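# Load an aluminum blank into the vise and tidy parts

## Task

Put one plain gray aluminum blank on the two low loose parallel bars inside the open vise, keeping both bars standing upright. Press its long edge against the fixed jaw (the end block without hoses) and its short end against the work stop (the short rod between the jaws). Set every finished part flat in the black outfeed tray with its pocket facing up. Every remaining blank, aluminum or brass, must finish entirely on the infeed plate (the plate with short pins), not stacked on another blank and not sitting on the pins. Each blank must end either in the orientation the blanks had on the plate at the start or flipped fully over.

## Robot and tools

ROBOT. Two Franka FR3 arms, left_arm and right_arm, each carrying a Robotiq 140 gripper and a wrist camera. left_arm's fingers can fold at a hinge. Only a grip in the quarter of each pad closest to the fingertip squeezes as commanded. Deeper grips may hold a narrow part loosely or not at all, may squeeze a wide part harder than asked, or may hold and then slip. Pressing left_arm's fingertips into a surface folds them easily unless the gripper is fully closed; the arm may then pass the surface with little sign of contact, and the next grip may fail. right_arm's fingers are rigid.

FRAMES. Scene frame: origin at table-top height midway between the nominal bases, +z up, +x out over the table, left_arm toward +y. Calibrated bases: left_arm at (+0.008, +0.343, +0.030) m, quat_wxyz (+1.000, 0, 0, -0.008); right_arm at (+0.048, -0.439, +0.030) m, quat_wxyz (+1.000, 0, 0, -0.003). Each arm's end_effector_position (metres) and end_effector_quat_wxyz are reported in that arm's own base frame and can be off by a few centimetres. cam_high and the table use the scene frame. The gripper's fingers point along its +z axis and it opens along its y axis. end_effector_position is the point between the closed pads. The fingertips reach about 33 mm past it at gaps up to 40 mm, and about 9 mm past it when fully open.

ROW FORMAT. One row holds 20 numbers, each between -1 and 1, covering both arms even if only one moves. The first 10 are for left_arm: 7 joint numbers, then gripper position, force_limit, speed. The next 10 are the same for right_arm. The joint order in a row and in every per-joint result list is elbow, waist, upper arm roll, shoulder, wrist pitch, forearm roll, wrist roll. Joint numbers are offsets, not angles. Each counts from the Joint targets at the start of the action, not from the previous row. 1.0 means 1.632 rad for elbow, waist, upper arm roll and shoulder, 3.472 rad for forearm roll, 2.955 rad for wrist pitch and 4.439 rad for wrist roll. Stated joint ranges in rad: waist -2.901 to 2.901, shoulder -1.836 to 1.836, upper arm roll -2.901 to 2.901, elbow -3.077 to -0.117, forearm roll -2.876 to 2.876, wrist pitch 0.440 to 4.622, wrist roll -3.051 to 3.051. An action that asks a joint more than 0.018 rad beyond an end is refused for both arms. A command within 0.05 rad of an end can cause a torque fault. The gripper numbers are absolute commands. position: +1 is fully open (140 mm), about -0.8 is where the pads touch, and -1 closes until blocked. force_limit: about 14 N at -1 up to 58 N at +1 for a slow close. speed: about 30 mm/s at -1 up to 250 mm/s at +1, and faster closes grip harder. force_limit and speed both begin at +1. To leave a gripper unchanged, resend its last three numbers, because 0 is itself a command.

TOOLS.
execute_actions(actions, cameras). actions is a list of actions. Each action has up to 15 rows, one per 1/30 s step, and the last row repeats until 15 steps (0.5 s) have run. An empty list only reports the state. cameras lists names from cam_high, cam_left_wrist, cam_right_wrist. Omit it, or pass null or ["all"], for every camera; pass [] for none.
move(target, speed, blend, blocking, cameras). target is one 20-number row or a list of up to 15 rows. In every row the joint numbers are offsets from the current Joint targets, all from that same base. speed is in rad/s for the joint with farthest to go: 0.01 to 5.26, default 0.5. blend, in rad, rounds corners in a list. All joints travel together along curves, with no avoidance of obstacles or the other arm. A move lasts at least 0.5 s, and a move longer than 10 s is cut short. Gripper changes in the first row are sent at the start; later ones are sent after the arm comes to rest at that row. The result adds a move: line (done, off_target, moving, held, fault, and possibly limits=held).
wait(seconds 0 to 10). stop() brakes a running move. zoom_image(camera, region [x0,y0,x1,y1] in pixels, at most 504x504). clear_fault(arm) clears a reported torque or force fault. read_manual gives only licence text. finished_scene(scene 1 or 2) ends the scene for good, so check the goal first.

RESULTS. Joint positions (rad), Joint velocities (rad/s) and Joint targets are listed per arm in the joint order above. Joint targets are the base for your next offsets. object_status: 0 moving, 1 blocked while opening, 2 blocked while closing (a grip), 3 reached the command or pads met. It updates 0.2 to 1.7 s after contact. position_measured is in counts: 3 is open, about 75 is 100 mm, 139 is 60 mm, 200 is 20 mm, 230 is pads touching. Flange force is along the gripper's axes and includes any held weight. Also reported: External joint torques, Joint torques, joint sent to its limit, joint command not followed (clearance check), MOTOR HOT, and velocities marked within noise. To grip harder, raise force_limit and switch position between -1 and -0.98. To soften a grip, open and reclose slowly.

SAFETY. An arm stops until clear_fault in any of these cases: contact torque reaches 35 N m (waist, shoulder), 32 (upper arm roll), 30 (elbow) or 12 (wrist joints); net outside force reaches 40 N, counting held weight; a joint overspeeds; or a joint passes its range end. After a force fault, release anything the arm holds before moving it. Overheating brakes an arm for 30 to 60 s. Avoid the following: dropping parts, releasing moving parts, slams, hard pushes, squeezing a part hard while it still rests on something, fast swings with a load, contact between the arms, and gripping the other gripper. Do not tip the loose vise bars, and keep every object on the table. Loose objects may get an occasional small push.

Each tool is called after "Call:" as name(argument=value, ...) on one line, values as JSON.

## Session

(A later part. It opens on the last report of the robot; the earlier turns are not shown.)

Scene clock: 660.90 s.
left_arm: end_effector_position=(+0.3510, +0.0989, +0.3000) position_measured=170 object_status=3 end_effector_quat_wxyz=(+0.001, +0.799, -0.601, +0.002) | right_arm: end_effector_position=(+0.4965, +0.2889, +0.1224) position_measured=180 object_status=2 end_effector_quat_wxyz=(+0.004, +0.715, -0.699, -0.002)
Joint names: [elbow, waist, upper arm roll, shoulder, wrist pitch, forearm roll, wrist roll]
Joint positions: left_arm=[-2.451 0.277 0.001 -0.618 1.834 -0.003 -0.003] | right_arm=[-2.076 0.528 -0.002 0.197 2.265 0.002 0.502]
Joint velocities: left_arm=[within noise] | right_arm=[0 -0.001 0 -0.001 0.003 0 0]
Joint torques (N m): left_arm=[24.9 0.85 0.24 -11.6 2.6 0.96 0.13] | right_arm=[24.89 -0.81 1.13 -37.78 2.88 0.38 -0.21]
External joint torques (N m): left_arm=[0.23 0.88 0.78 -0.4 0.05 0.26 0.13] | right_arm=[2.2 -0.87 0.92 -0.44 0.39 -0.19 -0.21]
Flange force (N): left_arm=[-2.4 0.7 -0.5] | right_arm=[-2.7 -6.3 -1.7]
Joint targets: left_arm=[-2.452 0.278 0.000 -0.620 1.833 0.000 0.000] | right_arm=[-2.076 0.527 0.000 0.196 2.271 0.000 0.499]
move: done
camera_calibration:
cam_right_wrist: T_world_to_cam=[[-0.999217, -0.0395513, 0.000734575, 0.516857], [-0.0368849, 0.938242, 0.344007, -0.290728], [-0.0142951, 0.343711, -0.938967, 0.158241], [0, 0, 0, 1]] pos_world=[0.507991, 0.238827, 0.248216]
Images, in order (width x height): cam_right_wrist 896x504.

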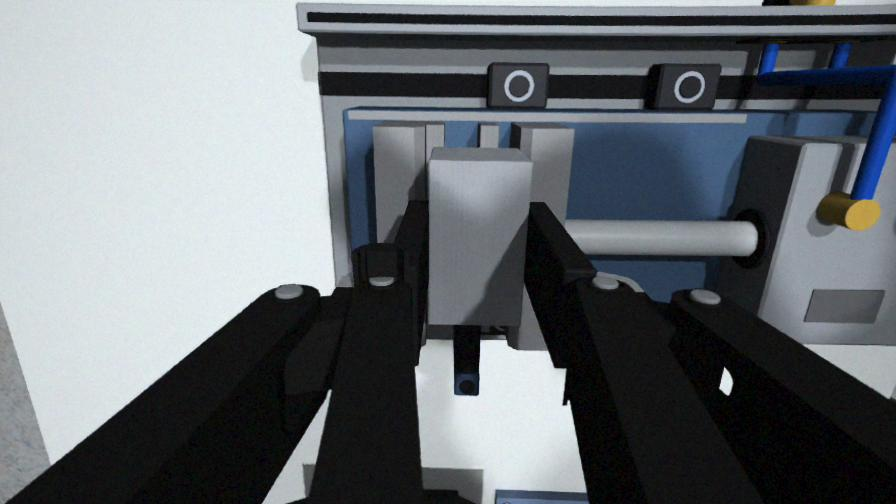

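Call:
execute_actions(actions=[[[0,0,0,0,0,0,0,-0.325,-1,-0.8,0.0026,-0.0009,0,0.0014,-0.0003,0,-0.0001,-1,-1,-1]],[[0,0,0,0,0,0,0,-0.325,-1,-0.8,-0.00096,0,0,0.00184,0.00154,0,0,-1,-1,-1]],[[0,0,0,0,0,0,0,-0.325,-1,-0.8,-0.00096,0,0,0.00184,0.00154,0,0,-1,-1,-1]],[[0,0,0,0,0,0,0,-0.325,-1,-0.8,-0.00096,0,0,0.00184,0.00154,0,0,-1,-1,-1]]], cameras=["cam_right_wrist"])

Call:
zoom_image(camera="cam_right_wrist", region=[390, 90, 570, 230])

Scene clock: 673.80 s.
left_arm: end_effector_position=(+0.3510, +0.0989, +0.2999) position_measured=170 object_status=3 end_effector_quat_wxyz=(+0.001, +0.799, -0.601, +0.002) | right_arm: end_effector_position=(+0.4985, +0.2891, +0.1173) position_measured=180 object_status=2 end_effector_quat_wxyz=(+0.003, +0.715, -0.699, -0.002)
Joint names: [elbow, waist, upper arm roll, shoulder, wrist pitch, forearm roll, wrist roll]
Joint positions: left_arm=[-2.451 0.277 0.001 -0.618 1.834 -0.003 -0.003] | right_arm=[-2.077 0.527 -0.002 0.208 2.278 0.002 0.502]
Joint velocities: within noise
Joint torques (N m): left_arm=[24.88 0.82 0.28 -11.62 2.61 0.95 0.13] | right_arm=[24.57 -0.71 1.09 -37.75 2.88 0.37 -0.23]
External joint torques (N m): left_arm=[0.23 0.84 0.84 -0.45 0.06 0.24 0.13] | right_arm=[1.94 -0.65 0.97 -0.12 0.38 -0.19 -0.23]
External joint torques at the end of the 1st action: left_arm=[0.17 0.84 0.79 -0.35 0.05 0.25 0.1] | right_arm=[2.68 -0.63 1.07 0.05 0.19 -0.18 -0.2]
External joint torques at the end of the 2nd action: left_arm=[0.17 0.86 0.81 -0.4 0.06 0.23 0.14] | right_arm=[2.26 -0.74 1.05 -0.09 0.4 -0.21 -0.23]
External joint torques at the end of the 3rd action: left_arm=[0.19 0.84 0.75 -0.38 0.06 0.24 0.11] | right_arm=[2.03 -0.76 0.98 0.02 0.42 -0.23 -0.22]
Flange force (N): left_arm=[-2.5 0.9 -0.5] | right_arm=[-2.8 -6.1 -0.9]
Flange force at the end of the 1st action (N): left_arm=[-2.3 0.7 -0.3] | right_arm=[-4.6 -9.0 -1.8]
Flange force at the end of the 2nd action (N): left_arm=[-2.4 0.9 -0.4] | right_arm=[-3.4 -7.2 -1.1]
Flange force at the end of the 3rd action (N): left_arm=[-2.3 0.7 -0.4] | right_arm=[-3.1 -6.7 -0.7]
Joint targets: left_arm=[-2.452 0.278 0.000 -0.620 1.833 0.000 0.000] | right_arm=[-2.077 0.525 0.000 0.207 2.284 0.000 0.499]
Step readings (joint positions of left_arm | right_arm; steps 1 to 15: 1st action; 16 to 30: 2nd action; 31 to 45: 3rd action; 46 to 60: 4th action):
0: [-2.451 0.277 0.001 -0.618 1.834 -0.003 -0.003] | [-2.076 0.528 -0.002 0.197 2.266 0.002 0.502]
1: [-2.451 0.277 0.001 -0.618 1.834 -0.003 -0.003] | [-2.076 0.528 -0.002 0.197 2.266 0.002 0.502]
2: [-2.451 0.277 0.001 -0.618 1.834 -0.003 -0.003] | [-2.076 0.528 -0.002 0.197 2.266 0.002 0.502]
4: [-2.451 0.277 0.001 -0.618 1.834 -0.003 -0.003] | [-2.075 0.527 -0.002 0.198 2.266 0.002 0.502]
8: [-2.451 0.277 0.001 -0.618 1.834 -0.003 -0.003] | [-2.075 0.527 -0.002 0.198 2.266 0.002 0.502]
15: [-2.451 0.277 0.001 -0.618 1.834 -0.003 -0.003] | [-2.075 0.527 -0.002 0.198 2.266 0.002 0.502]
16: [-2.451 0.277 0.001 -0.618 1.834 -0.003 -0.003] | [-2.075 0.527 -0.002 0.198 2.266 0.002 0.502]
17: [-2.451 0.277 0.001 -0.618 1.834 -0.003 -0.003] | [-2.075 0.527 -0.002 0.199 2.266 0.002 0.502]
19: [-2.451 0.277 0.001 -0.618 1.834 -0.003 -0.003] | [-2.075 0.527 -0.002 0.200 2.267 0.002 0.502]
23: [-2.451 0.277 0.001 -0.618 1.834 -0.003 -0.003] | [-2.075 0.527 -0.002 0.201 2.268 0.002 0.502]
30: [-2.451 0.277 0.001 -0.618 1.834 -0.003 -0.003] | [-2.075 0.527 -0.002 0.201 2.269 0.002 0.502]
31: [-2.451 0.277 0.001 -0.618 1.834 -0.003 -0.003] | [-2.075 0.527 -0.002 0.201 2.269 0.002 0.502]
32: [-2.451 0.277 0.001 -0.618 1.834 -0.003 -0.003] | [-2.075 0.527 -0.002 0.202 2.270 0.002 0.502]
34: [-2.451 0.277 0.001 -0.618 1.834 -0.003 -0.003] | [-2.075 0.527 -0.002 0.203 2.271 0.002 0.502]
38: [-2.451 0.277 0.001 -0.618 1.834 -0.003 -0.003] | [-2.075 0.527 -0.002 0.204 2.272 0.002 0.502]
45: [-2.451 0.277 0.001 -0.618 1.834 -0.003 -0.003] | [-2.075 0.527 -0.002 0.204 2.273 0.002 0.502]
46: [-2.451 0.277 0.001 -0.618 1.834 -0.003 -0.003] | [-2.075 0.527 -0.002 0.204 2.274 0.002 0.502]
47: [-2.451 0.277 0.001 -0.618 1.834 -0.003 -0.003] | [-2.075 0.527 -0.002 0.205 2.275 0.002 0.502]
49: [-2.451 0.277 0.001 -0.618 1.834 -0.003 -0.003] | [-2.076 0.527 -0.002 0.206 2.276 0.002 0.502]
53: [-2.451 0.277 0.001 -0.618 1.834 -0.003 -0.003] | [-2.076 0.527 -0.002 0.207 2.277 0.002 0.502]
60: [-2.451 0.277 0.001 -0.618 1.834 -0.003 -0.003] | [-2.077 0.527 -0.002 0.208 2.278 0.002 0.502]
camera_calibration:
cam_right_wrist: T_world_to_cam=[[-0.999238, -0.0389963, -0.00145187, 0.518989], [-0.0371011, 0.937827, 0.345116, -0.289073], [-0.0120966, 0.344907, -0.938559, 0.151936], [0, 0, 0, 1]] pos_world=[0.509706, 0.238935, 0.243119]
Images, in order (width x height): cam_right_wrist 896x504.

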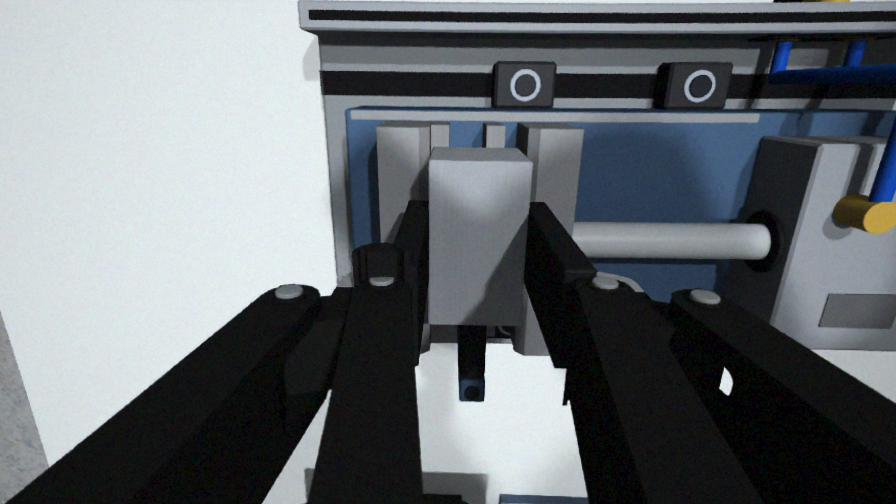

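Scaled by 2.800 from the camera's 896x504 image, which has a finer 1280x720 frame.

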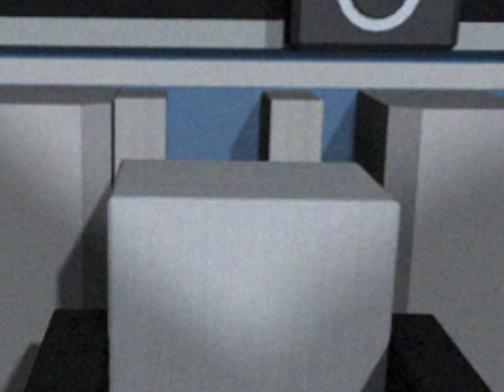

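Call:
execute_actions(actions=[[[0,0,0,0,0,0,0,-0.325,-1,-0.8,-0.00096,0,0,0.00184,0.00154,0,0,-1,-1,-1]],[[0,0,0,0,0,0,0,-0.325,-1,-0.8,-0.00096,0,0,0.00184,0.00154,0,0,-1,-1,-1]],[[0,0,0,0,0,0,0,-0.325,-1,-0.8,-0.00096,0,0,0.00184,0.00154,0,0,-1,-1,-1]],[[0,0,0,0,0,0,0,-0.325,-1,-0.8,-0.00096,0,0,0.00184,0.00154,0,0,-1,-1,-1]]], cameras=["cam_right_wrist"])

Call:
zoom_image(camera="cam_right_wrist", region=[390, 90, 570, 230])

Scene clock: 680.00 s.
left_arm: end_effector_position=(+0.3510, +0.0989, +0.2999) position_measured=170 object_status=3 end_effector_quat_wxyz=(+0.001, +0.799, -0.601, +0.002) | right_arm: end_effector_position=(+0.4985, +0.2891, +0.1093) position_measured=180 object_status=2 end_effector_quat_wxyz=(+0.003, +0.715, -0.699, -0.001)
Joint names: [elbow, waist, upper arm roll, shoulder, wrist pitch, forearm roll, wrist roll]
Joint positions: left_arm=[-2.451 0.277 0.001 -0.618 1.834 -0.003 -0.003] | right_arm=[-2.083 0.527 -0.002 0.22 2.296 0.002 0.502]
Joint velocities: within noise
Joint torques (N m): left_arm=[24.86 0.84 0.27 -11.59 2.61 0.96 0.08] | right_arm=[24.39 -0.74 1.16 -37.96 2.87 0.36 -0.22]
External joint torques (N m): left_arm=[0.14 0.87 0.83 -0.36 0.05 0.25 0.08] | right_arm=[1.9 -0.55 1.16 -0.02 0.36 -0.2 -0.22]
External joint torques at the end of the 1st action: left_arm=[0.16 0.91 0.84 -0.4 0.07 0.24 0.09] | right_arm=[1.96 -0.78 0.93 -0.05 0.37 -0.19 -0.21]
External joint torques at the end of the 2nd action: left_arm=[0.18 0.83 0.77 -0.41 0.07 0.24 0.12] | right_arm=[2.07 -0.72 0.93 -0.3 0.4 -0.18 -0.29]
External joint torques at the end of the 3rd action: left_arm=[0.11 0.88 0.83 -0.36 0.05 0.24 0.11] | right_arm=[1.97 -0.75 0.95 -0.16 0.34 -0.2 -0.25]
Flange force (N): left_arm=[-2.4 0.8 -0.3] | right_arm=[-3.1 -6.1 -0.7]
Flange force at the end of the 1st action (N): left_arm=[-2.4 0.9 -0.3] | right_arm=[-2.8 -6.3 -0.8]
Flange force at the end of the 2nd action (N): left_arm=[-2.3 0.9 -0.3] | right_arm=[-2.6 -6.2 -1.2]
Flange force at the end of the 3rd action (N): left_arm=[-2.5 0.9 -0.2] | right_arm=[-2.7 -6.2 -1.0]
Joint targets: left_arm=[-2.452 0.278 0.000 -0.620 1.833 0.000 0.000] | right_arm=[-2.083 0.525 0.000 0.219 2.302 0.000 0.499]
Step readings (joint positions of left_arm | right_arm; steps 1 to 15: 1st action; 16 to 30: 2nd action; 31 to 45: 3rd action; 46 to 60: 4th action):
0: [-2.451 0.277 0.001 -0.618 1.834 -0.003 -0.003] | [-2.077 0.527 -0.002 0.208 2.279 0.002 0.502]
1: [-2.451 0.277 0.001 -0.618 1.834 -0.003 -0.003] | [-2.077 0.527 -0.002 0.208 2.279 0.002 0.502]
2: [-2.451 0.277 0.001 -0.618 1.834 -0.003 -0.003] | [-2.077 0.527 -0.002 0.208 2.280 0.002 0.502]
4: [-2.451 0.277 0.001 -0.618 1.834 -0.003 -0.003] | [-2.077 0.527 -0.002 0.209 2.281 0.002 0.502]
8: [-2.451 0.277 0.001 -0.618 1.834 -0.003 -0.003] | [-2.078 0.527 -0.002 0.210 2.282 0.002 0.502]
15: [-2.451 0.277 0.001 -0.618 1.834 -0.003 -0.003] | [-2.078 0.527 -0.002 0.210 2.282 0.002 0.502]
16: [-2.451 0.277 0.001 -0.618 1.834 -0.003 -0.003] | [-2.078 0.527 -0.002 0.211 2.283 0.002 0.502]
17: [-2.451 0.277 0.001 -0.618 1.834 -0.003 -0.003] | [-2.078 0.527 -0.002 0.211 2.284 0.002 0.502]
19: [-2.451 0.277 0.001 -0.618 1.834 -0.003 -0.003] | [-2.079 0.527 -0.002 0.212 2.285 0.002 0.502]
23: [-2.451 0.277 0.001 -0.618 1.834 -0.003 -0.003] | [-2.080 0.527 -0.002 0.213 2.286 0.002 0.502]
30: [-2.451 0.277 0.001 -0.618 1.834 -0.003 -0.003] | [-2.080 0.527 -0.002 0.214 2.287 0.002 0.502]
31: [-2.451 0.277 0.001 -0.618 1.834 -0.003 -0.003] | [-2.080 0.527 -0.002 0.214 2.287 0.002 0.502]
32: [-2.451 0.277 0.001 -0.618 1.834 -0.003 -0.003] | [-2.080 0.527 -0.002 0.214 2.288 0.002 0.502]
34: [-2.451 0.277 0.001 -0.618 1.834 -0.003 -0.003] | [-2.080 0.527 -0.002 0.215 2.289 0.002 0.502]
38: [-2.451 0.277 0.001 -0.618 1.834 -0.003 -0.003] | [-2.081 0.527 -0.002 0.216 2.291 0.002 0.502]
45: [-2.451 0.277 0.001 -0.618 1.834 -0.003 -0.003] | [-2.081 0.527 -0.002 0.217 2.291 0.002 0.502]
46: [-2.451 0.277 0.001 -0.618 1.834 -0.003 -0.003] | [-2.081 0.527 -0.002 0.217 2.292 0.002 0.502]
47: [-2.451 0.277 0.001 -0.618 1.834 -0.003 -0.003] | [-2.081 0.527 -0.002 0.217 2.293 0.002 0.502]
49: [-2.451 0.277 0.001 -0.618 1.834 -0.003 -0.003] | [-2.082 0.527 -0.002 0.218 2.294 0.002 0.502]
53: [-2.451 0.277 0.001 -0.618 1.834 -0.003 -0.003] | [-2.083 0.527 -0.002 0.219 2.295 0.002 0.502]
60: [-2.451 0.277 0.001 -0.618 1.834 -0.003 -0.003] | [-2.083 0.527 -0.002 0.220 2.296 0.002 0.502]
camera_calibration:
cam_right_wrist: T_world_to_cam=[[-0.999235, -0.0390907, -0.00148581, 0.519002], [-0.0372014, 0.937823, 0.345115, -0.286167], [-0.0120974, 0.344906, -0.938559, 0.144463], [0, 0, 0, 1]] pos_world=[0.509706, 0.238835, 0.235119]
Images, in order (width x height): cam_right_wrist 896x504.

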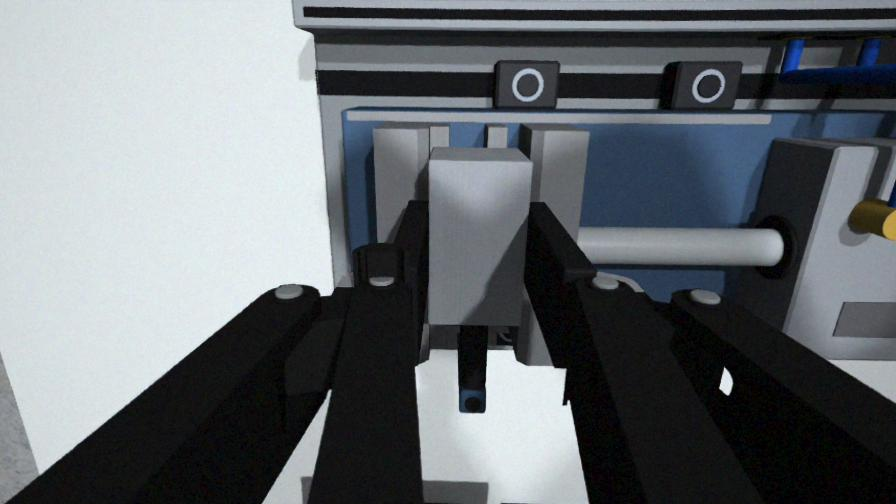

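Scaled by 2.800 from the camera's 896x504 image, which has a finer 1280x720 frame.

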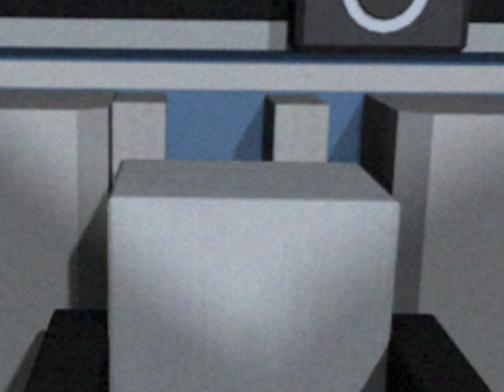

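Call:
execute_actions(actions=[[[0,0,0,0,0,0,0,-0.325,-1,-0.8,-0.00118,0,0,0.00225,0.00189,0,0,-1,-1,-1]],[[0,0,0,0,0,0,0,-0.325,-1,-0.8,-0.00118,0,0,0.00225,0.00189,0,0,-1,-1,-1]],[[0,0,0,0,0,0,0,-0.325,-1,-0.8,0.00236,0.00184,0,0.0016,-0.00042,0,0.00068,-1,-1,-1]],[[0,0,0,0,0,0,0,-0.325,-1,-0.8,0.00236,0.00184,0,0.0016,-0.00042,0,0.00068,-1,-1,-1]]], cameras=["cam_right_wrist"])

Scene clock: 693.17 s.
left_arm: end_effector_position=(+0.3510, +0.0989, +0.2999) position_measured=170 object_status=3 end_effector_quat_wxyz=(+0.001, +0.799, -0.601, +0.002) | right_arm: end_effector_position=(+0.4994, +0.2912, +0.1047) position_measured=180 object_status=2 end_effector_quat_wxyz=(+0.002, +0.716, -0.699, -0.001)
Joint names: [elbow, waist, upper arm roll, shoulder, wrist pitch, forearm roll, wrist roll]
Joint positions: left_arm=[-2.451 0.277 0.001 -0.618 1.834 -0.003 -0.003] | right_arm=[-2.081 0.529 -0.002 0.23 2.307 0.002 0.502]
Joint velocities: within noise
Joint torques (N m): left_arm=[24.9 0.84 0.29 -11.62 2.62 0.96 0.08] | right_arm=[24.44 0.35 1.22 -37.14 2.65 0.36 0.07]
External joint torques (N m): left_arm=[0.26 0.93 0.92 -0.47 0.08 0.26 0.08] | right_arm=[2.05 0.36 1.04 1.01 0.14 -0.19 0.07]
External joint torques at the end of the 1st action: left_arm=[0.15 0.76 0.7 -0.24 0.04 0.24 0.09] | right_arm=[1.94 -0.72 0.85 -0.1 0.46 -0.18 -0.23]
External joint torques at the end of the 2nd action: left_arm=[0.08 0.96 0.89 -0.28 0.05 0.26 0.12] | right_arm=[1.78 -0.7 0.92 0.2 0.41 -0.2 -0.2]
External joint torques at the end of the 3rd action: left_arm=[0.14 0.85 0.85 -0.41 0.05 0.24 0.11] | right_arm=[2.28 0.26 1.04 0.7 0.27 -0.18 -0.08]
Flange force (N): left_arm=[-2.6 0.8 -0.5] | right_arm=[-6.1 -8.5 0.4]
Flange force at the end of the 1st action (N): left_arm=[-2.1 0.4 -0.3] | right_arm=[-2.6 -6.1 -0.6]
Flange force at the end of the 2nd action (N): left_arm=[-2.6 0.7 -0.1] | right_arm=[-2.8 -6.3 0.0]
Flange force at the end of the 3rd action (N): left_arm=[-2.5 1.0 -0.3] | right_arm=[-5.7 -8.6 0.0]
Joint targets: left_arm=[-2.452 0.278 0.000 -0.620 1.833 0.000 0.000] | right_arm=[-2.079 0.531 0.000 0.232 2.310 0.000 0.505]
Step readings (joint positions of left_arm | right_arm; steps 1 to 15: 1st action; 16 to 30: 2nd action; 31 to 45: 3rd action; 46 to 60: 4th action):
0: [-2.451 0.277 0.001 -0.618 1.834 -0.003 -0.003] | [-2.083 0.527 -0.002 0.220 2.297 0.002 0.502]
1: [-2.451 0.277 0.001 -0.618 1.834 -0.003 -0.003] | [-2.083 0.527 -0.002 0.220 2.297 0.002 0.502]
2: [-2.451 0.277 0.001 -0.618 1.834 -0.003 -0.003] | [-2.083 0.527 -0.002 0.220 2.298 0.002 0.502]
4: [-2.451 0.277 0.001 -0.618 1.834 -0.003 -0.003] | [-2.084 0.527 -0.002 0.222 2.299 0.002 0.502]
8: [-2.451 0.277 0.001 -0.618 1.834 -0.003 -0.003] | [-2.085 0.527 -0.002 0.223 2.301 0.002 0.502]
15: [-2.451 0.277 0.001 -0.618 1.834 -0.003 -0.003] | [-2.085 0.527 -0.002 0.223 2.302 0.002 0.502]
16: [-2.451 0.277 0.001 -0.618 1.834 -0.003 -0.003] | [-2.085 0.527 -0.002 0.223 2.302 0.002 0.502]
17: [-2.451 0.277 0.001 -0.618 1.834 -0.003 -0.003] | [-2.085 0.527 -0.002 0.224 2.303 0.002 0.502]
19: [-2.451 0.277 0.001 -0.618 1.834 -0.003 -0.003] | [-2.086 0.527 -0.002 0.225 2.305 0.002 0.502]
23: [-2.451 0.277 0.001 -0.618 1.834 -0.003 -0.003] | [-2.086 0.527 -0.002 0.226 2.306 0.002 0.502]
30: [-2.451 0.277 0.001 -0.618 1.834 -0.003 -0.003] | [-2.086 0.527 -0.002 0.226 2.307 0.002 0.502]
31: [-2.451 0.277 0.001 -0.618 1.834 -0.003 -0.003] | [-2.086 0.527 -0.002 0.226 2.307 0.002 0.502]
32: [-2.451 0.277 0.001 -0.618 1.834 -0.003 -0.003] | [-2.086 0.527 -0.002 0.227 2.307 0.002 0.502]
34: [-2.451 0.277 0.001 -0.618 1.834 -0.003 -0.003] | [-2.085 0.527 -0.002 0.227 2.307 0.002 0.502]
38: [-2.451 0.277 0.001 -0.618 1.834 -0.003 -0.003] | [-2.085 0.527 -0.002 0.227 2.307 0.002 0.502]
45: [-2.451 0.277 0.001 -0.618 1.834 -0.003 -0.003] | [-2.085 0.527 -0.002 0.227 2.307 0.002 0.502]
46: [-2.451 0.277 0.001 -0.618 1.834 -0.003 -0.003] | [-2.085 0.527 -0.002 0.228 2.307 0.002 0.502]
47: [-2.451 0.277 0.001 -0.618 1.834 -0.003 -0.003] | [-2.084 0.527 -0.002 0.228 2.307 0.002 0.502]
49: [-2.451 0.277 0.001 -0.618 1.834 -0.003 -0.003] | [-2.082 0.528 -0.002 0.230 2.307 0.002 0.502]
53: [-2.451 0.277 0.001 -0.618 1.834 -0.003 -0.003] | [-2.081 0.529 -0.002 0.230 2.307 0.002 0.502]
60: [-2.451 0.277 0.001 -0.618 1.834 -0.003 -0.003] | [-2.081 0.529 -0.002 0.230 2.307 0.002 0.502]
camera_calibration:
cam_right_wrist: T_world_to_cam=[[-0.999137, -0.0414283, -0.00299438, 0.520842], [-0.0399077, 0.937475, 0.345758, -0.285168], [-0.011517, 0.345579, -0.938319, 0.138825], [0, 0, 0, 1]] pos_world=[0.510611, 0.240941, 0.23042]
Images, in order (width x height): cam_right_wrist 896x504.

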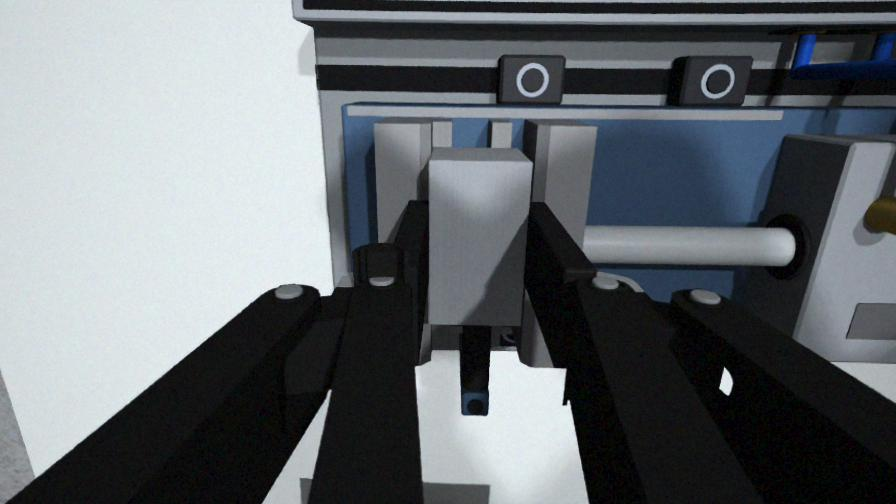

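Call:
zoom_image(camera="cam_right_wrist", region=[390, 90, 570, 230])

Call:
zoom_image(camera="cam_right_wrist", region=[390, 270, 570, 430])

Scaled by 2.800 from the camera's 896x504 image, which has a finer 1280x720 frame.

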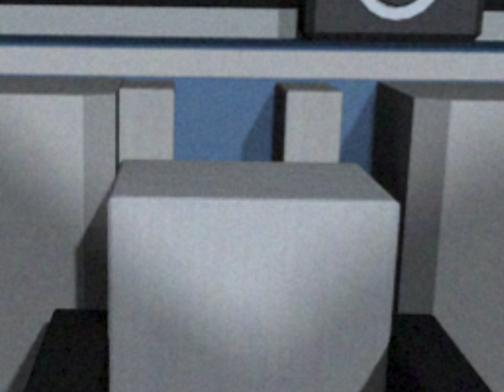

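Scaled by 2.800 from the camera's 896x504 image, which has a finer 1280x720 frame.

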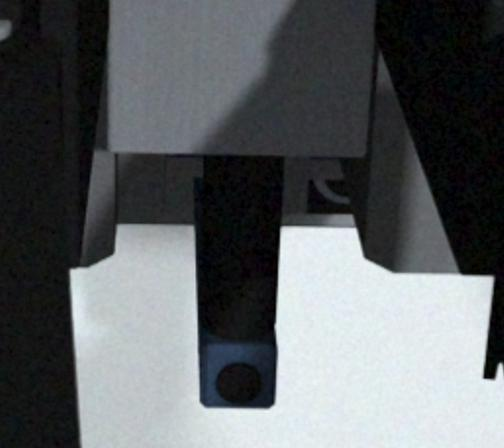

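Call:
execute_actions(actions=[[[0,0,0,0,0,0,0,-0.325,-1,-0.8,0.00176,0.0020,0,0.0012,-0.00032,0,0.00074,-1,-1,-1]],[[0,0,0,0,0,0,0,-0.325,-1,-0.8,0.00236,0.00184,0,0.0016,-0.00042,0,0.00068,-1,-1,-1]],[[0,0,0,0,0,0,0,-0.325,-1,-0.8,0.00118,0.00092,0,0.0008,-0.00021,0,0.00034,-1,-1,-1]],[[0,0,0,0,0,0,0,-0.325,-1,-0.8,0.00118,0.00092,0,0.0008,-0.00021,0,0.00034,-1,-1,-1]]], cameras=[])

Scene clock: 703.20 s.
left_arm: end_effector_position=(+0.3510, +0.0989, +0.2999) position_measured=170 object_status=3 end_effector_quat_wxyz=(+0.001, +0.799, -0.601, +0.002) | right_arm: end_effector_position=(+0.4995, +0.2975, +0.1046) position_measured=180 object_status=2 end_effector_quat_wxyz=(+0.001, +0.716, -0.698, -0.001)
Joint names: [elbow, waist, upper arm roll, shoulder, wrist pitch, forearm roll, wrist roll]
Joint positions: left_arm=[-2.451 0.277 0.001 -0.618 1.834 -0.003 -0.003] | right_arm=[-2.071 0.538 -0.002 0.238 2.307 0.002 0.51]
Joint velocities: within noise
Joint torques (N m): left_arm=[24.85 0.8 0.35 -11.57 2.61 0.95 0.1] | right_arm=[25.02 0.45 1.3 -37.39 2.85 0.4 0.12]
External joint torques (N m): left_arm=[0.16 0.8 0.89 -0.36 0.06 0.24 0.1] | right_arm=[2.67 0.48 1.13 0.9 0.35 -0.15 0.12]
External joint torques at the end of the 1st action: left_arm=[0.22 0.85 0.75 -0.34 0.06 0.25 0.09] | right_arm=[2.25 0.38 0.91 0.88 0.12 -0.18 0.07]
External joint torques at the end of the 2nd action: left_arm=[0.24 0.84 0.75 -0.35 0.07 0.23 0.11] | right_arm=[2.19 0.2 0.88 0.81 0.11 -0.17 0.12]
External joint torques at the end of the 3rd action: left_arm=[0.2 0.76 0.78 -0.41 0.06 0.23 0.1] | right_arm=[2.61 0.53 1.09 0.85 0.37 -0.15 0.1]
Flange force (N): left_arm=[-2.5 0.8 -0.3] | right_arm=[-7.3 -10.0 0.3]
Flange force at the end of the 1st action (N): left_arm=[-2.3 0.6 -0.4] | right_arm=[-6.3 -8.9 0.0]
Flange force at the end of the 2nd action (N): left_arm=[-2.3 0.5 -0.5] | right_arm=[-6.0 -8.6 -0.1]
Flange force at the end of the 3rd action (N): left_arm=[-2.3 0.9 -0.4] | right_arm=[-7.1 -9.6 0.3]
Joint targets: left_arm=[-2.452 0.278 0.000 -0.620 1.833 0.000 0.000] | right_arm=[-2.069 0.540 0.000 0.239 2.307 0.000 0.514]
Step readings (joint positions of left_arm | right_arm; steps 1 to 15: 1st action; 16 to 30: 2nd action; 31 to 45: 3rd action; 46 to 60: 4th action):
0: [-2.451 0.277 0.001 -0.618 1.834 -0.003 -0.003] | [-2.081 0.529 -0.002 0.231 2.307 0.002 0.502]
1: [-2.451 0.277 0.001 -0.618 1.834 -0.003 -0.003] | [-2.081 0.529 -0.002 0.231 2.307 0.002 0.502]
2: [-2.451 0.277 0.001 -0.618 1.834 -0.003 -0.003] | [-2.080 0.530 -0.002 0.231 2.307 0.002 0.502]
4: [-2.451 0.277 0.001 -0.618 1.834 -0.003 -0.003] | [-2.079 0.531 -0.002 0.232 2.307 0.002 0.503]
8: [-2.451 0.277 0.001 -0.618 1.834 -0.003 -0.003] | [-2.079 0.532 -0.002 0.232 2.307 0.002 0.504]
15: [-2.451 0.277 0.001 -0.618 1.834 -0.003 -0.003] | [-2.078 0.532 -0.002 0.232 2.307 0.002 0.504]
16: [-2.451 0.277 0.001 -0.618 1.834 -0.003 -0.003] | [-2.078 0.532 -0.002 0.233 2.307 0.002 0.504]
17: [-2.451 0.277 0.001 -0.618 1.834 -0.003 -0.003] | [-2.077 0.533 -0.002 0.233 2.307 0.002 0.505]
19: [-2.451 0.277 0.001 -0.618 1.834 -0.003 -0.003] | [-2.076 0.534 -0.002 0.234 2.307 0.002 0.505]
23: [-2.451 0.277 0.001 -0.618 1.834 -0.003 -0.003] | [-2.075 0.535 -0.002 0.235 2.307 0.002 0.506]
30: [-2.451 0.277 0.001 -0.618 1.834 -0.003 -0.003] | [-2.075 0.535 -0.002 0.235 2.307 0.002 0.507]
31: [-2.451 0.277 0.001 -0.618 1.834 -0.003 -0.003] | [-2.075 0.535 -0.002 0.235 2.307 0.002 0.507]
32: [-2.451 0.277 0.001 -0.618 1.834 -0.003 -0.003] | [-2.074 0.536 -0.002 0.236 2.307 0.002 0.508]
34: [-2.451 0.277 0.001 -0.618 1.834 -0.003 -0.003] | [-2.074 0.536 -0.002 0.236 2.307 0.002 0.508]
38: [-2.451 0.277 0.001 -0.618 1.834 -0.003 -0.003] | [-2.073 0.537 -0.002 0.236 2.307 0.002 0.508]
45: [-2.451 0.277 0.001 -0.618 1.834 -0.003 -0.003] | [-2.073 0.537 -0.002 0.236 2.307 0.002 0.509]
46: [-2.451 0.277 0.001 -0.618 1.834 -0.003 -0.003] | [-2.073 0.537 -0.002 0.236 2.307 0.002 0.509]
47: [-2.451 0.277 0.001 -0.618 1.834 -0.003 -0.003] | [-2.073 0.537 -0.002 0.237 2.307 0.002 0.509]
49: [-2.451 0.277 0.001 -0.618 1.834 -0.003 -0.003] | [-2.072 0.538 -0.002 0.237 2.307 0.002 0.509]
53: [-2.451 0.277 0.001 -0.618 1.834 -0.003 -0.003] | [-2.072 0.538 -0.002 0.237 2.307 0.002 0.510]
60: [-2.451 0.277 0.001 -0.618 1.834 -0.003 -0.003] | [-2.071 0.538 -0.002 0.237 2.307 0.002 0.510]
No camera images: "cameras" was empty.

Call:
execute_actions(actions=[[[0,0,0,0,0,0,0,-0.325,-1,-0.8,0.00118,0.00092,0,0.0008,-0.00021,0,0.00034,-1,-1,-1]],[[0,0,0,0,0,0,0,-0.325,-1,-0.8,0.00118,0.00092,0,0.0008,-0.00021,0,0.00034,-1,-1,-1]]], cameras=["cam_right_wrist"])

Call:
zoom_image(camera="cam_right_wrist", region=[390, 270, 570, 430])

Scene clock: 707.57 s.
left_arm: end_effector_position=(+0.3510, +0.0989, +0.2999) position_measured=170 object_status=3 end_effector_quat_wxyz=(+0.001, +0.799, -0.601, +0.002) | right_arm: end_effector_position=(+0.4994, +0.2994, +0.1046) position_measured=180 object_status=2 end_effector_quat_wxyz=(+0.001, +0.716, -0.698, -0.001)
Joint names: [elbow, waist, upper arm roll, shoulder, wrist pitch, forearm roll, wrist roll]
Joint positions: left_arm=[-2.451 0.277 0.001 -0.618 1.834 -0.003 -0.003] | right_arm=[-2.068 0.541 -0.002 0.24 2.305 0.002 0.513]
Joint velocities: within noise
Joint torques (N m): left_arm=[24.87 0.79 0.26 -11.57 2.61 0.93 0.1] | right_arm=[25.05 0.4 1.25 -37.45 2.87 0.44 0.19]
External joint torques (N m): left_arm=[0.18 0.83 0.82 -0.36 0.05 0.23 0.1] | right_arm=[2.57 0.35 1.01 1.13 0.35 -0.11 0.19]
External joint torques at the end of the 1st action: left_arm=[0.23 0.86 0.78 -0.52 0.06 0.25 0.12] | right_arm=[2.48 0.51 1.19 1.05 0.35 -0.13 0.14]
Flange force (N): left_arm=[-2.4 0.7 -0.4] | right_arm=[-7.4 -10.2 0.7]
Flange force at the end of the 1st action (N): left_arm=[-2.4 1.1 -0.5] | right_arm=[-7.2 -9.6 0.6]
Joint targets: left_arm=[-2.452 0.278 0.000 -0.620 1.833 0.000 0.000] | right_arm=[-2.065 0.543 0.000 0.241 2.306 0.000 0.517]
Step readings (joint positions of left_arm | right_arm; steps 1 to 15: 1st action; 16 to 30: 2nd action):
0: [-2.451 0.277 0.001 -0.618 1.834 -0.003 -0.003] | [-2.071 0.538 -0.002 0.238 2.306 0.002 0.510]
1: [-2.451 0.277 0.001 -0.618 1.834 -0.003 -0.003] | [-2.071 0.538 -0.002 0.238 2.306 0.002 0.510]
2: [-2.451 0.277 0.001 -0.618 1.834 -0.003 -0.003] | [-2.071 0.539 -0.002 0.238 2.306 0.002 0.511]
4: [-2.451 0.277 0.001 -0.618 1.834 -0.003 -0.003] | [-2.070 0.539 -0.002 0.238 2.306 0.002 0.511]
8: [-2.451 0.277 0.001 -0.618 1.834 -0.003 -0.003] | [-2.070 0.540 -0.002 0.239 2.306 0.002 0.511]
15: [-2.451 0.277 0.001 -0.618 1.834 -0.003 -0.003] | [-2.070 0.540 -0.002 0.239 2.306 0.002 0.512]
16: [-2.451 0.277 0.001 -0.618 1.834 -0.003 -0.003] | [-2.069 0.540 -0.002 0.239 2.306 0.002 0.512]
17: [-2.451 0.277 0.001 -0.618 1.834 -0.003 -0.003] | [-2.069 0.540 -0.002 0.239 2.306 0.002 0.512]
19: [-2.451 0.277 0.001 -0.618 1.834 -0.003 -0.003] | [-2.068 0.541 -0.002 0.240 2.305 0.002 0.512]
23: [-2.451 0.277 0.001 -0.618 1.834 -0.003 -0.003] | [-2.068 0.541 -0.002 0.240 2.305 0.002 0.513]
30: [-2.451 0.277 0.001 -0.618 1.834 -0.003 -0.003] | [-2.068 0.541 -0.002 0.240 2.305 0.002 0.513]
camera_calibration:
cam_right_wrist: T_world_to_cam=[[-0.999095, -0.0422676, -0.00481665, 0.521595], [-0.0413181, 0.937174, 0.346406, -0.292129], [-0.0101277, 0.346291, -0.938072, 0.13508], [0, 0, 0, 1]] pos_world=[0.510421, 0.249046, 0.230422]
Images, in order (width x height): cam_right_wrist 896x504.

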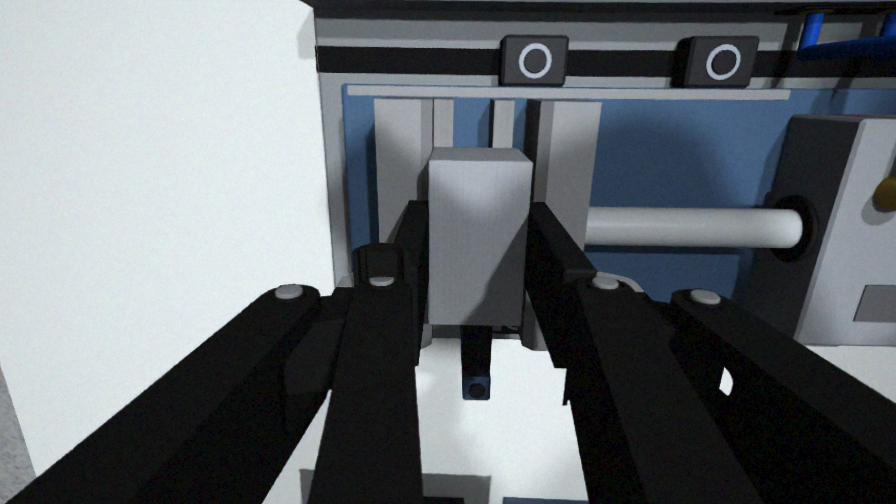

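Scaled by 2.800 from the camera's 896x504 image, which has a finer 1280x720 frame.

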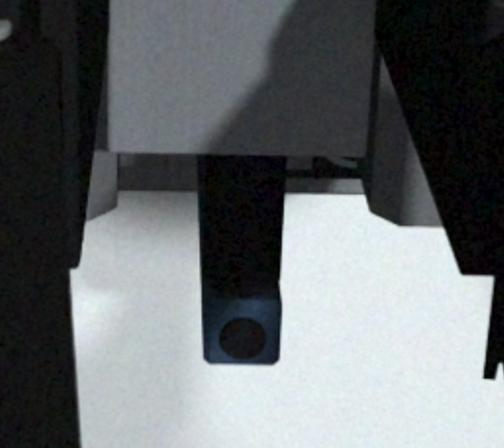

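Call:
execute_actions(actions=[[[0,0,0,0,0,0,0,-0.325,-1,-0.8,0.00118,0.00092,0,0.0008,-0.00021,0,0.00034,-1,-1,-1]],[[0,0,0,0,0,0,0,-0.325,-1,-0.8,0.00118,0.00092,0,0.0008,-0.00021,0,0.00034,-1,-1,-1]],[[0,0,0,0,0,0,0,-0.325,-1,-0.8,0.00118,0.00092,0,0.0008,-0.00021,0,0.00034,-1,-1,-1]]], cameras=[])

Scene clock: 712.00 s.
left_arm: end_effector_position=(+0.3510, +0.0989, +0.2999) position_measured=170 object_status=3 end_effector_quat_wxyz=(+0.001, +0.799, -0.601, +0.002) | right_arm: end_effector_position=(+0.4994, +0.3016, +0.1046) position_measured=180 object_status=2 end_effector_quat_wxyz=(+0.002, +0.716, -0.698, -0.001)
Joint names: [elbow, waist, upper arm roll, shoulder, wrist pitch, forearm roll, wrist roll]
Joint positions: left_arm=[-2.451 0.277 0.001 -0.618 1.834 -0.003 -0.003] | right_arm=[-2.062 0.545 -0.002 0.244 2.302 0.002 0.517]
Joint velocities: within noise
Joint torques (N m): left_arm=[24.86 0.85 0.27 -11.62 2.61 0.95 0.1] | right_arm=[25.18 1.21 2.05 -37.38 3.01 0.59 0.17]
External joint torques (N m): left_arm=[0.18 0.86 0.8 -0.49 0.06 0.24 0.1] | right_arm=[2.7 1.24 1.88 1.32 0.5 0.03 0.17]
External joint torques at the end of the 1st action: left_arm=[0.15 0.79 0.73 -0.3 0.06 0.23 0.12] | right_arm=[2.74 0.52 1.08 1 0.35 -0.12 0.12]
External joint torques at the end of the 2nd action: left_arm=[0.17 0.9 0.84 -0.38 0.06 0.24 0.12] | right_arm=[2.71 0.37 0.99 0.99 0.35 -0.11 0.09]
Flange force (N): left_arm=[-2.4 1.2 -0.4] | right_arm=[-9.1 -10.2 1.2]
Flange force at the end of the 1st action (N): left_arm=[-2.2 0.6 -0.3] | right_arm=[-7.6 -10.4 0.4]
Flange force at the end of the 2nd action (N): left_arm=[-2.5 0.8 -0.3] | right_arm=[-7.3 -10.4 0.3]
Joint targets: left_arm=[-2.452 0.278 0.000 -0.620 1.833 0.000 0.000] | right_arm=[-2.059 0.548 0.000 0.245 2.304 0.000 0.522]
Step readings (joint positions of left_arm | right_arm; steps 1 to 15: 1st action; 16 to 30: 2nd action; 31 to 45: 3rd action):
0: [-2.451 0.277 0.001 -0.618 1.834 -0.003 -0.003] | [-2.067 0.541 -0.002 0.240 2.305 0.002 0.513]
1: [-2.451 0.277 0.001 -0.618 1.834 -0.003 -0.003] | [-2.067 0.541 -0.002 0.240 2.305 0.002 0.513]
2: [-2.451 0.277 0.001 -0.618 1.834 -0.003 -0.003] | [-2.067 0.542 -0.002 0.241 2.305 0.002 0.514]
4: [-2.451 0.277 0.001 -0.618 1.834 -0.003 -0.003] | [-2.066 0.542 -0.002 0.241 2.305 0.002 0.514]
8: [-2.451 0.277 0.001 -0.618 1.834 -0.003 -0.003] | [-2.066 0.543 -0.002 0.241 2.305 0.002 0.514]
15: [-2.451 0.277 0.001 -0.618 1.834 -0.003 -0.003] | [-2.066 0.543 -0.002 0.241 2.305 0.002 0.515]
16: [-2.451 0.277 0.001 -0.618 1.834 -0.003 -0.003] | [-2.066 0.543 -0.002 0.241 2.305 0.002 0.515]
17: [-2.451 0.277 0.001 -0.618 1.834 -0.003 -0.003] | [-2.065 0.543 -0.002 0.242 2.304 0.002 0.515]
19: [-2.451 0.277 0.001 -0.618 1.834 -0.003 -0.003] | [-2.064 0.544 -0.002 0.242 2.304 0.002 0.515]
23: [-2.451 0.277 0.001 -0.618 1.834 -0.003 -0.003] | [-2.064 0.544 -0.002 0.243 2.304 0.002 0.516]
30: [-2.451 0.277 0.001 -0.618 1.834 -0.003 -0.003] | [-2.064 0.544 -0.002 0.243 2.304 0.002 0.516]
31: [-2.451 0.277 0.001 -0.618 1.834 -0.003 -0.003] | [-2.064 0.544 -0.002 0.243 2.304 0.002 0.516]
32: [-2.451 0.277 0.001 -0.618 1.834 -0.003 -0.003] | [-2.063 0.545 -0.002 0.243 2.304 0.002 0.516]
34: [-2.451 0.277 0.001 -0.618 1.834 -0.003 -0.003] | [-2.063 0.545 -0.002 0.243 2.303 0.002 0.517]
38: [-2.451 0.277 0.001 -0.618 1.834 -0.003 -0.003] | [-2.062 0.545 -0.002 0.244 2.303 0.002 0.517]
45: [-2.451 0.277 0.001 -0.618 1.834 -0.003 -0.003] | [-2.062 0.545 -0.002 0.244 2.302 0.002 0.517]
No camera images: "cameras" was empty.

Call:
execute_actions(actions=[[[0,0,0,0,0,0,0,-0.325,-1,-0.8,0.00083,0.00064,0,0.00056,-0.00015,0,0.00024,-1,-1,-1]],[[0,0,0,0,0,0,0,-0.325,-1,-0.8,0.00102,-0.00027,0,0.00069,-0.00019,0,-0.0001,-1,-1,-1]],[[0,0,0,0,0,0,0,-0.325,-1,-0.8,0.00102,-0.00027,0,0.00069,-0.00019,0,-0.0001,-1,-1,-1]]], cameras=["cam_right_wrist"])

Call:
zoom_image(camera="cam_right_wrist", region=[390, 70, 570, 210])

Scene clock: 719.63 s.
left_arm: end_effector_position=(+0.3510, +0.0989, +0.2999) position_measured=170 object_status=3 end_effector_quat_wxyz=(+0.001, +0.799, -0.601, +0.002) | right_arm: end_effector_position=(+0.4995, +0.3017, +0.1047) position_measured=180 object_status=2 end_effector_quat_wxyz=(+0.003, +0.716, -0.698, -0.001)
Joint names: [elbow, waist, upper arm roll, shoulder, wrist pitch, forearm roll, wrist roll]
Joint positions: left_arm=[-2.451 0.277 0.001 -0.618 1.834 -0.003 -0.003] | right_arm=[-2.058 0.545 -0.002 0.246 2.297 0.001 0.518]
Joint velocities: within noise
Joint torques (N m): left_arm=[24.87 0.79 0.25 -11.56 2.61 0.95 0.09] | right_arm=[25.38 1.13 2.46 -37 3.45 0.76 0.1]
External joint torques (N m): left_arm=[0.27 0.82 0.8 -0.43 0.07 0.25 0.09] | right_arm=[2.89 0.95 2.09 1.78 0.94 0.21 0.1]
External joint torques at the end of the 1st action: left_arm=[0.04 0.87 0.8 -0.14 0.05 0.24 0.12] | right_arm=[3.16 1.81 2.28 1.24 0.64 0.2 0.17]
External joint torques at the end of the 2nd action: left_arm=[0.15 0.84 0.84 -0.33 0.06 0.25 0.09] | right_arm=[3.04 1.59 2.33 1.59 0.79 0.2 0.16]
Flange force (N): left_arm=[-2.3 0.7 -0.5] | right_arm=[-9.5 -11.6 2.7]
Flange force at the end of the 1st action (N): left_arm=[-2.4 0.3 0.0] | right_arm=[-10.5 -11.0 1.0]
Flange force at the end of the 2nd action (N): left_arm=[-2.4 0.7 -0.3] | right_arm=[-10.5 -11.3 2.0]
Joint targets: left_arm=[-2.452 0.278 0.000 -0.620 1.833 0.000 0.000] | right_arm=[-2.054 0.548 0.000 0.248 2.302 0.000 0.522]
Step readings (joint positions of left_arm | right_arm; steps 1 to 15: 1st action; 16 to 30: 2nd action; 31 to 45: 3rd action):
0: [-2.451 0.277 0.001 -0.618 1.834 -0.003 -0.003] | [-2.062 0.545 -0.002 0.244 2.302 0.001 0.517]
1: [-2.451 0.277 0.001 -0.618 1.834 -0.003 -0.003] | [-2.062 0.545 -0.002 0.244 2.302 0.001 0.517]
2: [-2.451 0.277 0.001 -0.618 1.834 -0.003 -0.003] | [-2.062 0.545 -0.002 0.244 2.302 0.001 0.517]
4: [-2.451 0.277 0.001 -0.618 1.834 -0.003 -0.003] | [-2.061 0.545 -0.002 0.244 2.301 0.001 0.518]
8: [-2.451 0.277 0.001 -0.618 1.834 -0.003 -0.003] | [-2.061 0.545 -0.002 0.244 2.301 0.001 0.518]
15: [-2.451 0.277 0.001 -0.618 1.834 -0.003 -0.003] | [-2.061 0.545 -0.002 0.244 2.301 0.001 0.518]
16: [-2.451 0.277 0.001 -0.618 1.834 -0.003 -0.003] | [-2.061 0.545 -0.002 0.244 2.301 0.001 0.518]
17: [-2.451 0.277 0.001 -0.618 1.834 -0.003 -0.003] | [-2.060 0.545 -0.002 0.245 2.300 0.001 0.518]
19: [-2.451 0.277 0.001 -0.618 1.834 -0.003 -0.003] | [-2.060 0.545 -0.002 0.245 2.300 0.001 0.518]
23: [-2.451 0.277 0.001 -0.618 1.834 -0.003 -0.003] | [-2.060 0.545 -0.002 0.245 2.299 0.001 0.518]
30: [-2.451 0.277 0.001 -0.618 1.834 -0.003 -0.003] | [-2.059 0.545 -0.002 0.245 2.299 0.001 0.518]
31: [-2.451 0.277 0.001 -0.618 1.834 -0.003 -0.003] | [-2.059 0.545 -0.002 0.245 2.299 0.001 0.518]
32: [-2.451 0.277 0.001 -0.618 1.834 -0.003 -0.003] | [-2.059 0.545 -0.002 0.245 2.299 0.001 0.518]
34: [-2.451 0.277 0.001 -0.618 1.834 -0.003 -0.003] | [-2.058 0.545 -0.002 0.246 2.298 0.001 0.518]
38: [-2.451 0.277 0.001 -0.618 1.834 -0.003 -0.003] | [-2.058 0.545 -0.002 0.246 2.298 0.001 0.518]
45: [-2.451 0.277 0.001 -0.618 1.834 -0.003 -0.003] | [-2.058 0.545 -0.002 0.246 2.298 0.001 0.518]
camera_calibration:
cam_right_wrist: T_world_to_cam=[[-0.999118, -0.041966, -0.0017172, 0.521306], [-0.0399975, 0.938184, 0.343819, -0.294896], [-0.0128176, 0.343584, -0.939034, 0.136554], [0, 0, 0, 1]] pos_world=[0.510801, 0.251626, 0.230515]
Images, in order (width x height): cam_right_wrist 896x504.

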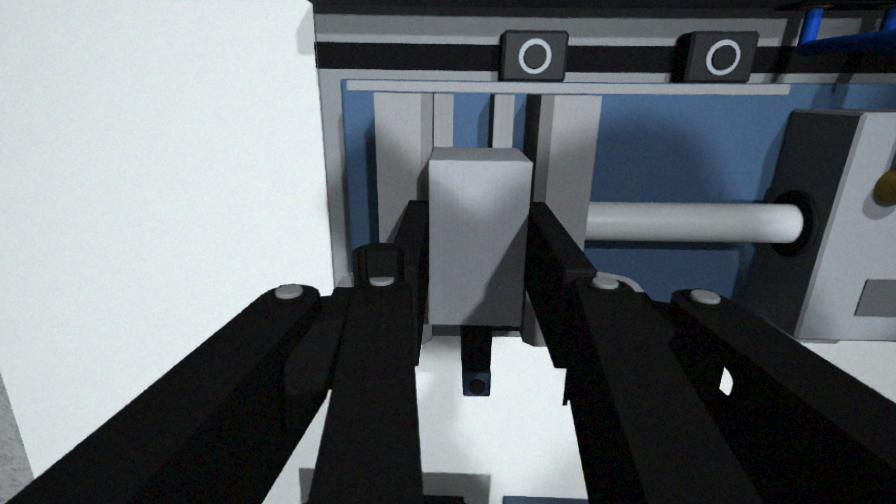

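Scaled by 2.800 from the camera's 896x504 image, which has a finer 1280x720 frame.

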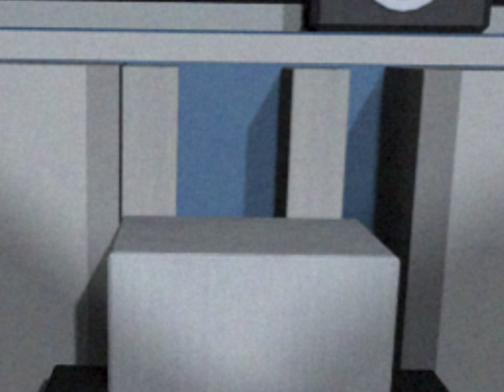

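Call:
execute_actions(actions=[[[0,0,0,0,0,0,0,-0.325,-1,-0.8,-0.00048,0,0,0.00092,0.00077,0,0,-1,-1,-1]],[[0,0,0,0,0,0,0,-0.325,-1,-0.8,-0.00048,0,0,0.00092,0.00077,0,0,-1,-1,-1]],[[0,0,0,0,0,0,0,-0.325,-1,-0.8,-0.00048,0,0,0.00092,0.00077,0,0,-1,-1,-1]]], cameras=[])

Scene clock: 725.43 s.
left_arm: end_effector_position=(+0.3510, +0.0989, +0.2999) position_measured=170 object_status=3 end_effector_quat_wxyz=(+0.001, +0.799, -0.601, +0.002) | right_arm: end_effector_position=(+0.4995, +0.3017, +0.1047) position_measured=180 object_status=2 end_effector_quat_wxyz=(+0.003, +0.716, -0.698, -0.001)
Joint names: [elbow, waist, upper arm roll, shoulder, wrist pitch, forearm roll, wrist roll]
Joint positions: left_arm=[-2.451 0.277 0.001 -0.618 1.834 -0.003 -0.003] | right_arm=[-2.057 0.545 -0.002 0.246 2.297 0.001 0.518]
Joint velocities: within noise
Joint torques (N m): left_arm=[24.87 0.84 0.27 -11.59 2.62 0.95 0.12] | right_arm=[23.86 1.14 2.34 -34.5 3.89 0.75 0.15]
External joint torques (N m): left_arm=[0.15 0.81 0.76 -0.33 0.07 0.24 0.12] | right_arm=[1.39 1.17 2.17 4.25 1.39 0.2 0.15]
External joint torques at the end of the 1st action: left_arm=[0.17 0.89 0.88 -0.26 0.07 0.24 0.12] | right_arm=[2.36 1 2.05 2.48 1.29 0.21 0.13]
External joint torques at the end of the 2nd action: left_arm=[0.18 0.89 0.87 -0.32 0.06 0.24 0.07] | right_arm=[1.91 1.1 2.26 3.17 1.36 0.21 0.15]
Flange force (N): left_arm=[-2.3 0.7 -0.3] | right_arm=[-10.0 -11.6 8.5]
Flange force at the end of the 1st action (N): left_arm=[-2.6 0.4 -0.3] | right_arm=[-9.3 -11.1 4.9]
Flange force at the end of the 2nd action (N): left_arm=[-2.5 0.6 -0.3] | right_arm=[-9.5 -10.9 6.4]
Joint targets: left_arm=[-2.452 0.278 0.000 -0.620 1.833 0.000 0.000] | right_arm=[-2.057 0.548 0.000 0.253 2.309 0.000 0.522]
Step readings (joint positions of left_arm | right_arm; steps 1 to 15: 1st action; 16 to 30: 2nd action; 31 to 45: 3rd action):
0: [-2.451 0.277 0.001 -0.618 1.834 -0.003 -0.003] | [-2.058 0.545 -0.002 0.246 2.297 0.001 0.518]
1: [-2.451 0.277 0.001 -0.618 1.834 -0.003 -0.003] | [-2.058 0.545 -0.002 0.246 2.297 0.001 0.518]
2: [-2.451 0.277 0.001 -0.618 1.834 -0.003 -0.003] | [-2.058 0.545 -0.002 0.246 2.297 0.001 0.518]
4: [-2.451 0.277 0.001 -0.618 1.834 -0.003 -0.003] | [-2.058 0.545 -0.002 0.246 2.297 0.001 0.518]
8: [-2.451 0.277 0.001 -0.618 1.834 -0.003 -0.003] | [-2.058 0.545 -0.002 0.246 2.297 0.001 0.518]
15: [-2.451 0.277 0.001 -0.618 1.834 -0.003 -0.003] | [-2.058 0.545 -0.002 0.246 2.297 0.001 0.518]
16: [-2.451 0.277 0.001 -0.618 1.834 -0.003 -0.003] | [-2.058 0.545 -0.002 0.246 2.297 0.001 0.518]
17: [-2.451 0.277 0.001 -0.618 1.834 -0.003 -0.003] | [-2.058 0.545 -0.002 0.246 2.297 0.001 0.518]
19: [-2.451 0.277 0.001 -0.618 1.834 -0.003 -0.003] | [-2.058 0.545 -0.002 0.246 2.297 0.001 0.518]
23: [-2.451 0.277 0.001 -0.618 1.834 -0.003 -0.003] | [-2.058 0.545 -0.002 0.246 2.297 0.001 0.518]
30: [-2.451 0.277 0.001 -0.618 1.834 -0.003 -0.003] | [-2.058 0.545 -0.002 0.246 2.297 0.001 0.518]
31: [-2.451 0.277 0.001 -0.618 1.834 -0.003 -0.003] | [-2.058 0.545 -0.002 0.246 2.297 0.001 0.518]
32: [-2.451 0.277 0.001 -0.618 1.834 -0.003 -0.003] | [-2.058 0.545 -0.002 0.246 2.297 0.001 0.518]
34: [-2.451 0.277 0.001 -0.618 1.834 -0.003 -0.003] | [-2.057 0.545 -0.002 0.246 2.297 0.001 0.518]
38: [-2.451 0.277 0.001 -0.618 1.834 -0.003 -0.003] | [-2.057 0.545 -0.002 0.246 2.297 0.001 0.518]
45: [-2.451 0.277 0.001 -0.618 1.834 -0.003 -0.003] | [-2.057 0.545 -0.002 0.246 2.297 0.001 0.518]
No camera images: "cameras" was empty.

Call:
execute_actions(actions=[[[0,0,0,0,0,0,0,-0.325,-1,-0.8,-0.00102,0.00027,0,-0.00069,0.00019,0,0.0001,-1,-1,-1]],[[0,0,0,0,0,0,0,-0.325,-1,-0.8,-0.00161,-0.00033,0,-0.00109,0.00029,0,-0.00014,-1,-1,-1]]], cameras=["cam_right_wrist"])

Call:
zoom_image(camera="cam_right_wrist", region=[390, 70, 570, 210])

Scene clock: 739.73 s.
left_arm: end_effector_position=(+0.3510, +0.0989, +0.2999) position_measured=170 object_status=3 end_effector_quat_wxyz=(+0.001, +0.799, -0.601, +0.002) | right_arm: end_effector_position=(+0.4995, +0.3017, +0.1046) position_measured=180 object_status=2 end_effector_quat_wxyz=(+0.003, +0.716, -0.698, -0.001)
Joint names: [elbow, waist, upper arm roll, shoulder, wrist pitch, forearm roll, wrist roll]
Joint positions: left_arm=[-2.451 0.277 0.001 -0.618 1.834 -0.003 -0.003] | right_arm=[-2.058 0.545 -0.002 0.246 2.298 0.001 0.518]
Joint velocities: within noise
Joint torques (N m): left_arm=[24.87 0.85 0.23 -11.54 2.62 0.94 0.09] | right_arm=[22.84 1.03 2.17 -35.35 3.81 0.77 0.12]
External joint torques (N m): left_arm=[0.14 0.79 0.69 -0.37 0.06 0.23 0.09] | right_arm=[0.39 0.98 1.93 3.38 1.31 0.22 0.12]
External joint torques at the end of the 1st action: left_arm=[0.21 0.74 0.71 -0.34 0.06 0.25 0.11] | right_arm=[1.32 1.56 2.24 4.04 1.5 0.23 0.15]
Flange force (N): left_arm=[-2.1 0.8 -0.2] | right_arm=[-6.6 -6.6 7.8]
Flange force at the end of the 1st action (N): left_arm=[-2.2 0.6 -0.4] | right_arm=[-9.9 -10.6 8.5]
Joint targets: left_arm=[-2.452 0.278 0.000 -0.620 1.833 0.000 0.000] | right_arm=[-2.061 0.548 0.000 0.250 2.311 0.000 0.522]
Step readings (joint positions of left_arm | right_arm; steps 1 to 15: 1st action; 16 to 30: 2nd action):
0: [-2.451 0.277 0.001 -0.618 1.834 -0.003 -0.003] | [-2.057 0.545 -0.002 0.246 2.297 0.001 0.518]
1: [-2.451 0.277 0.001 -0.618 1.834 -0.003 -0.003] | [-2.057 0.545 -0.002 0.246 2.297 0.001 0.518]
2: [-2.451 0.277 0.001 -0.618 1.834 -0.003 -0.003] | [-2.057 0.545 -0.002 0.246 2.297 0.001 0.518]
4: [-2.451 0.277 0.001 -0.618 1.834 -0.003 -0.003] | [-2.057 0.545 -0.002 0.246 2.297 0.001 0.518]
8: [-2.451 0.277 0.001 -0.618 1.834 -0.003 -0.003] | [-2.057 0.545 -0.002 0.246 2.297 0.001 0.518]
15: [-2.451 0.277 0.001 -0.618 1.834 -0.003 -0.003] | [-2.057 0.545 -0.002 0.246 2.297 0.001 0.518]
16: [-2.451 0.277 0.001 -0.618 1.834 -0.003 -0.003] | [-2.057 0.545 -0.002 0.246 2.297 0.001 0.518]
17: [-2.451 0.277 0.001 -0.618 1.834 -0.003 -0.003] | [-2.058 0.545 -0.002 0.246 2.297 0.001 0.518]
19: [-2.451 0.277 0.001 -0.618 1.834 -0.003 -0.003] | [-2.058 0.545 -0.002 0.246 2.298 0.001 0.518]
23: [-2.451 0.277 0.001 -0.618 1.834 -0.003 -0.003] | [-2.058 0.545 -0.002 0.246 2.298 0.001 0.518]
30: [-2.451 0.277 0.001 -0.618 1.834 -0.003 -0.003] | [-2.058 0.545 -0.002 0.246 2.298 0.001 0.518]
camera_calibration:
cam_right_wrist: T_world_to_cam=[[-0.999119, -0.0419229, -0.00213548, 0.521395], [-0.0400982, 0.938109, 0.344011, -0.294872], [-0.0124186, 0.343794, -0.938963, 0.136281], [0, 0, 0, 1]] pos_world=[0.510804, 0.251628, 0.230516]
Images, in order (width x height): cam_right_wrist 896x504.

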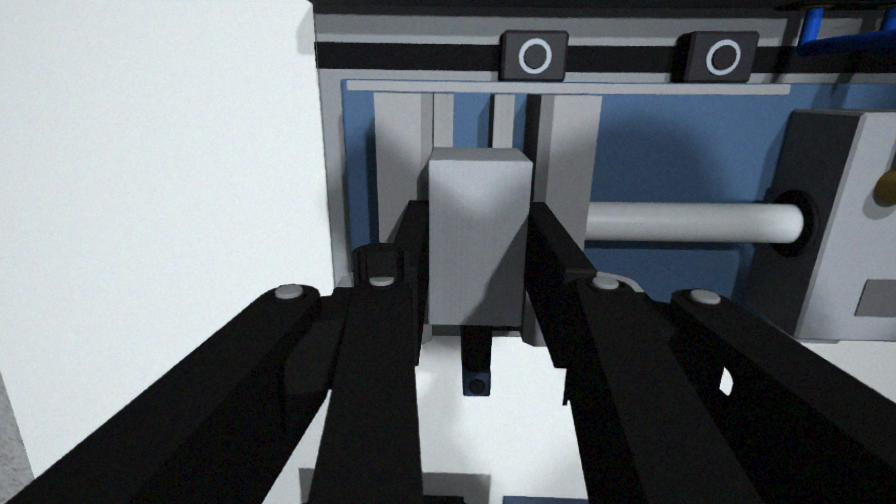

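Scaled by 2.800 from the camera's 896x504 image, which has a finer 1280x720 frame.

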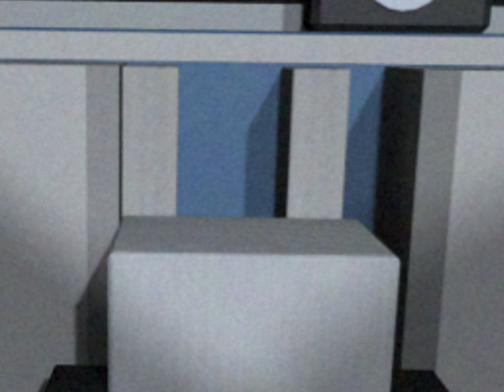

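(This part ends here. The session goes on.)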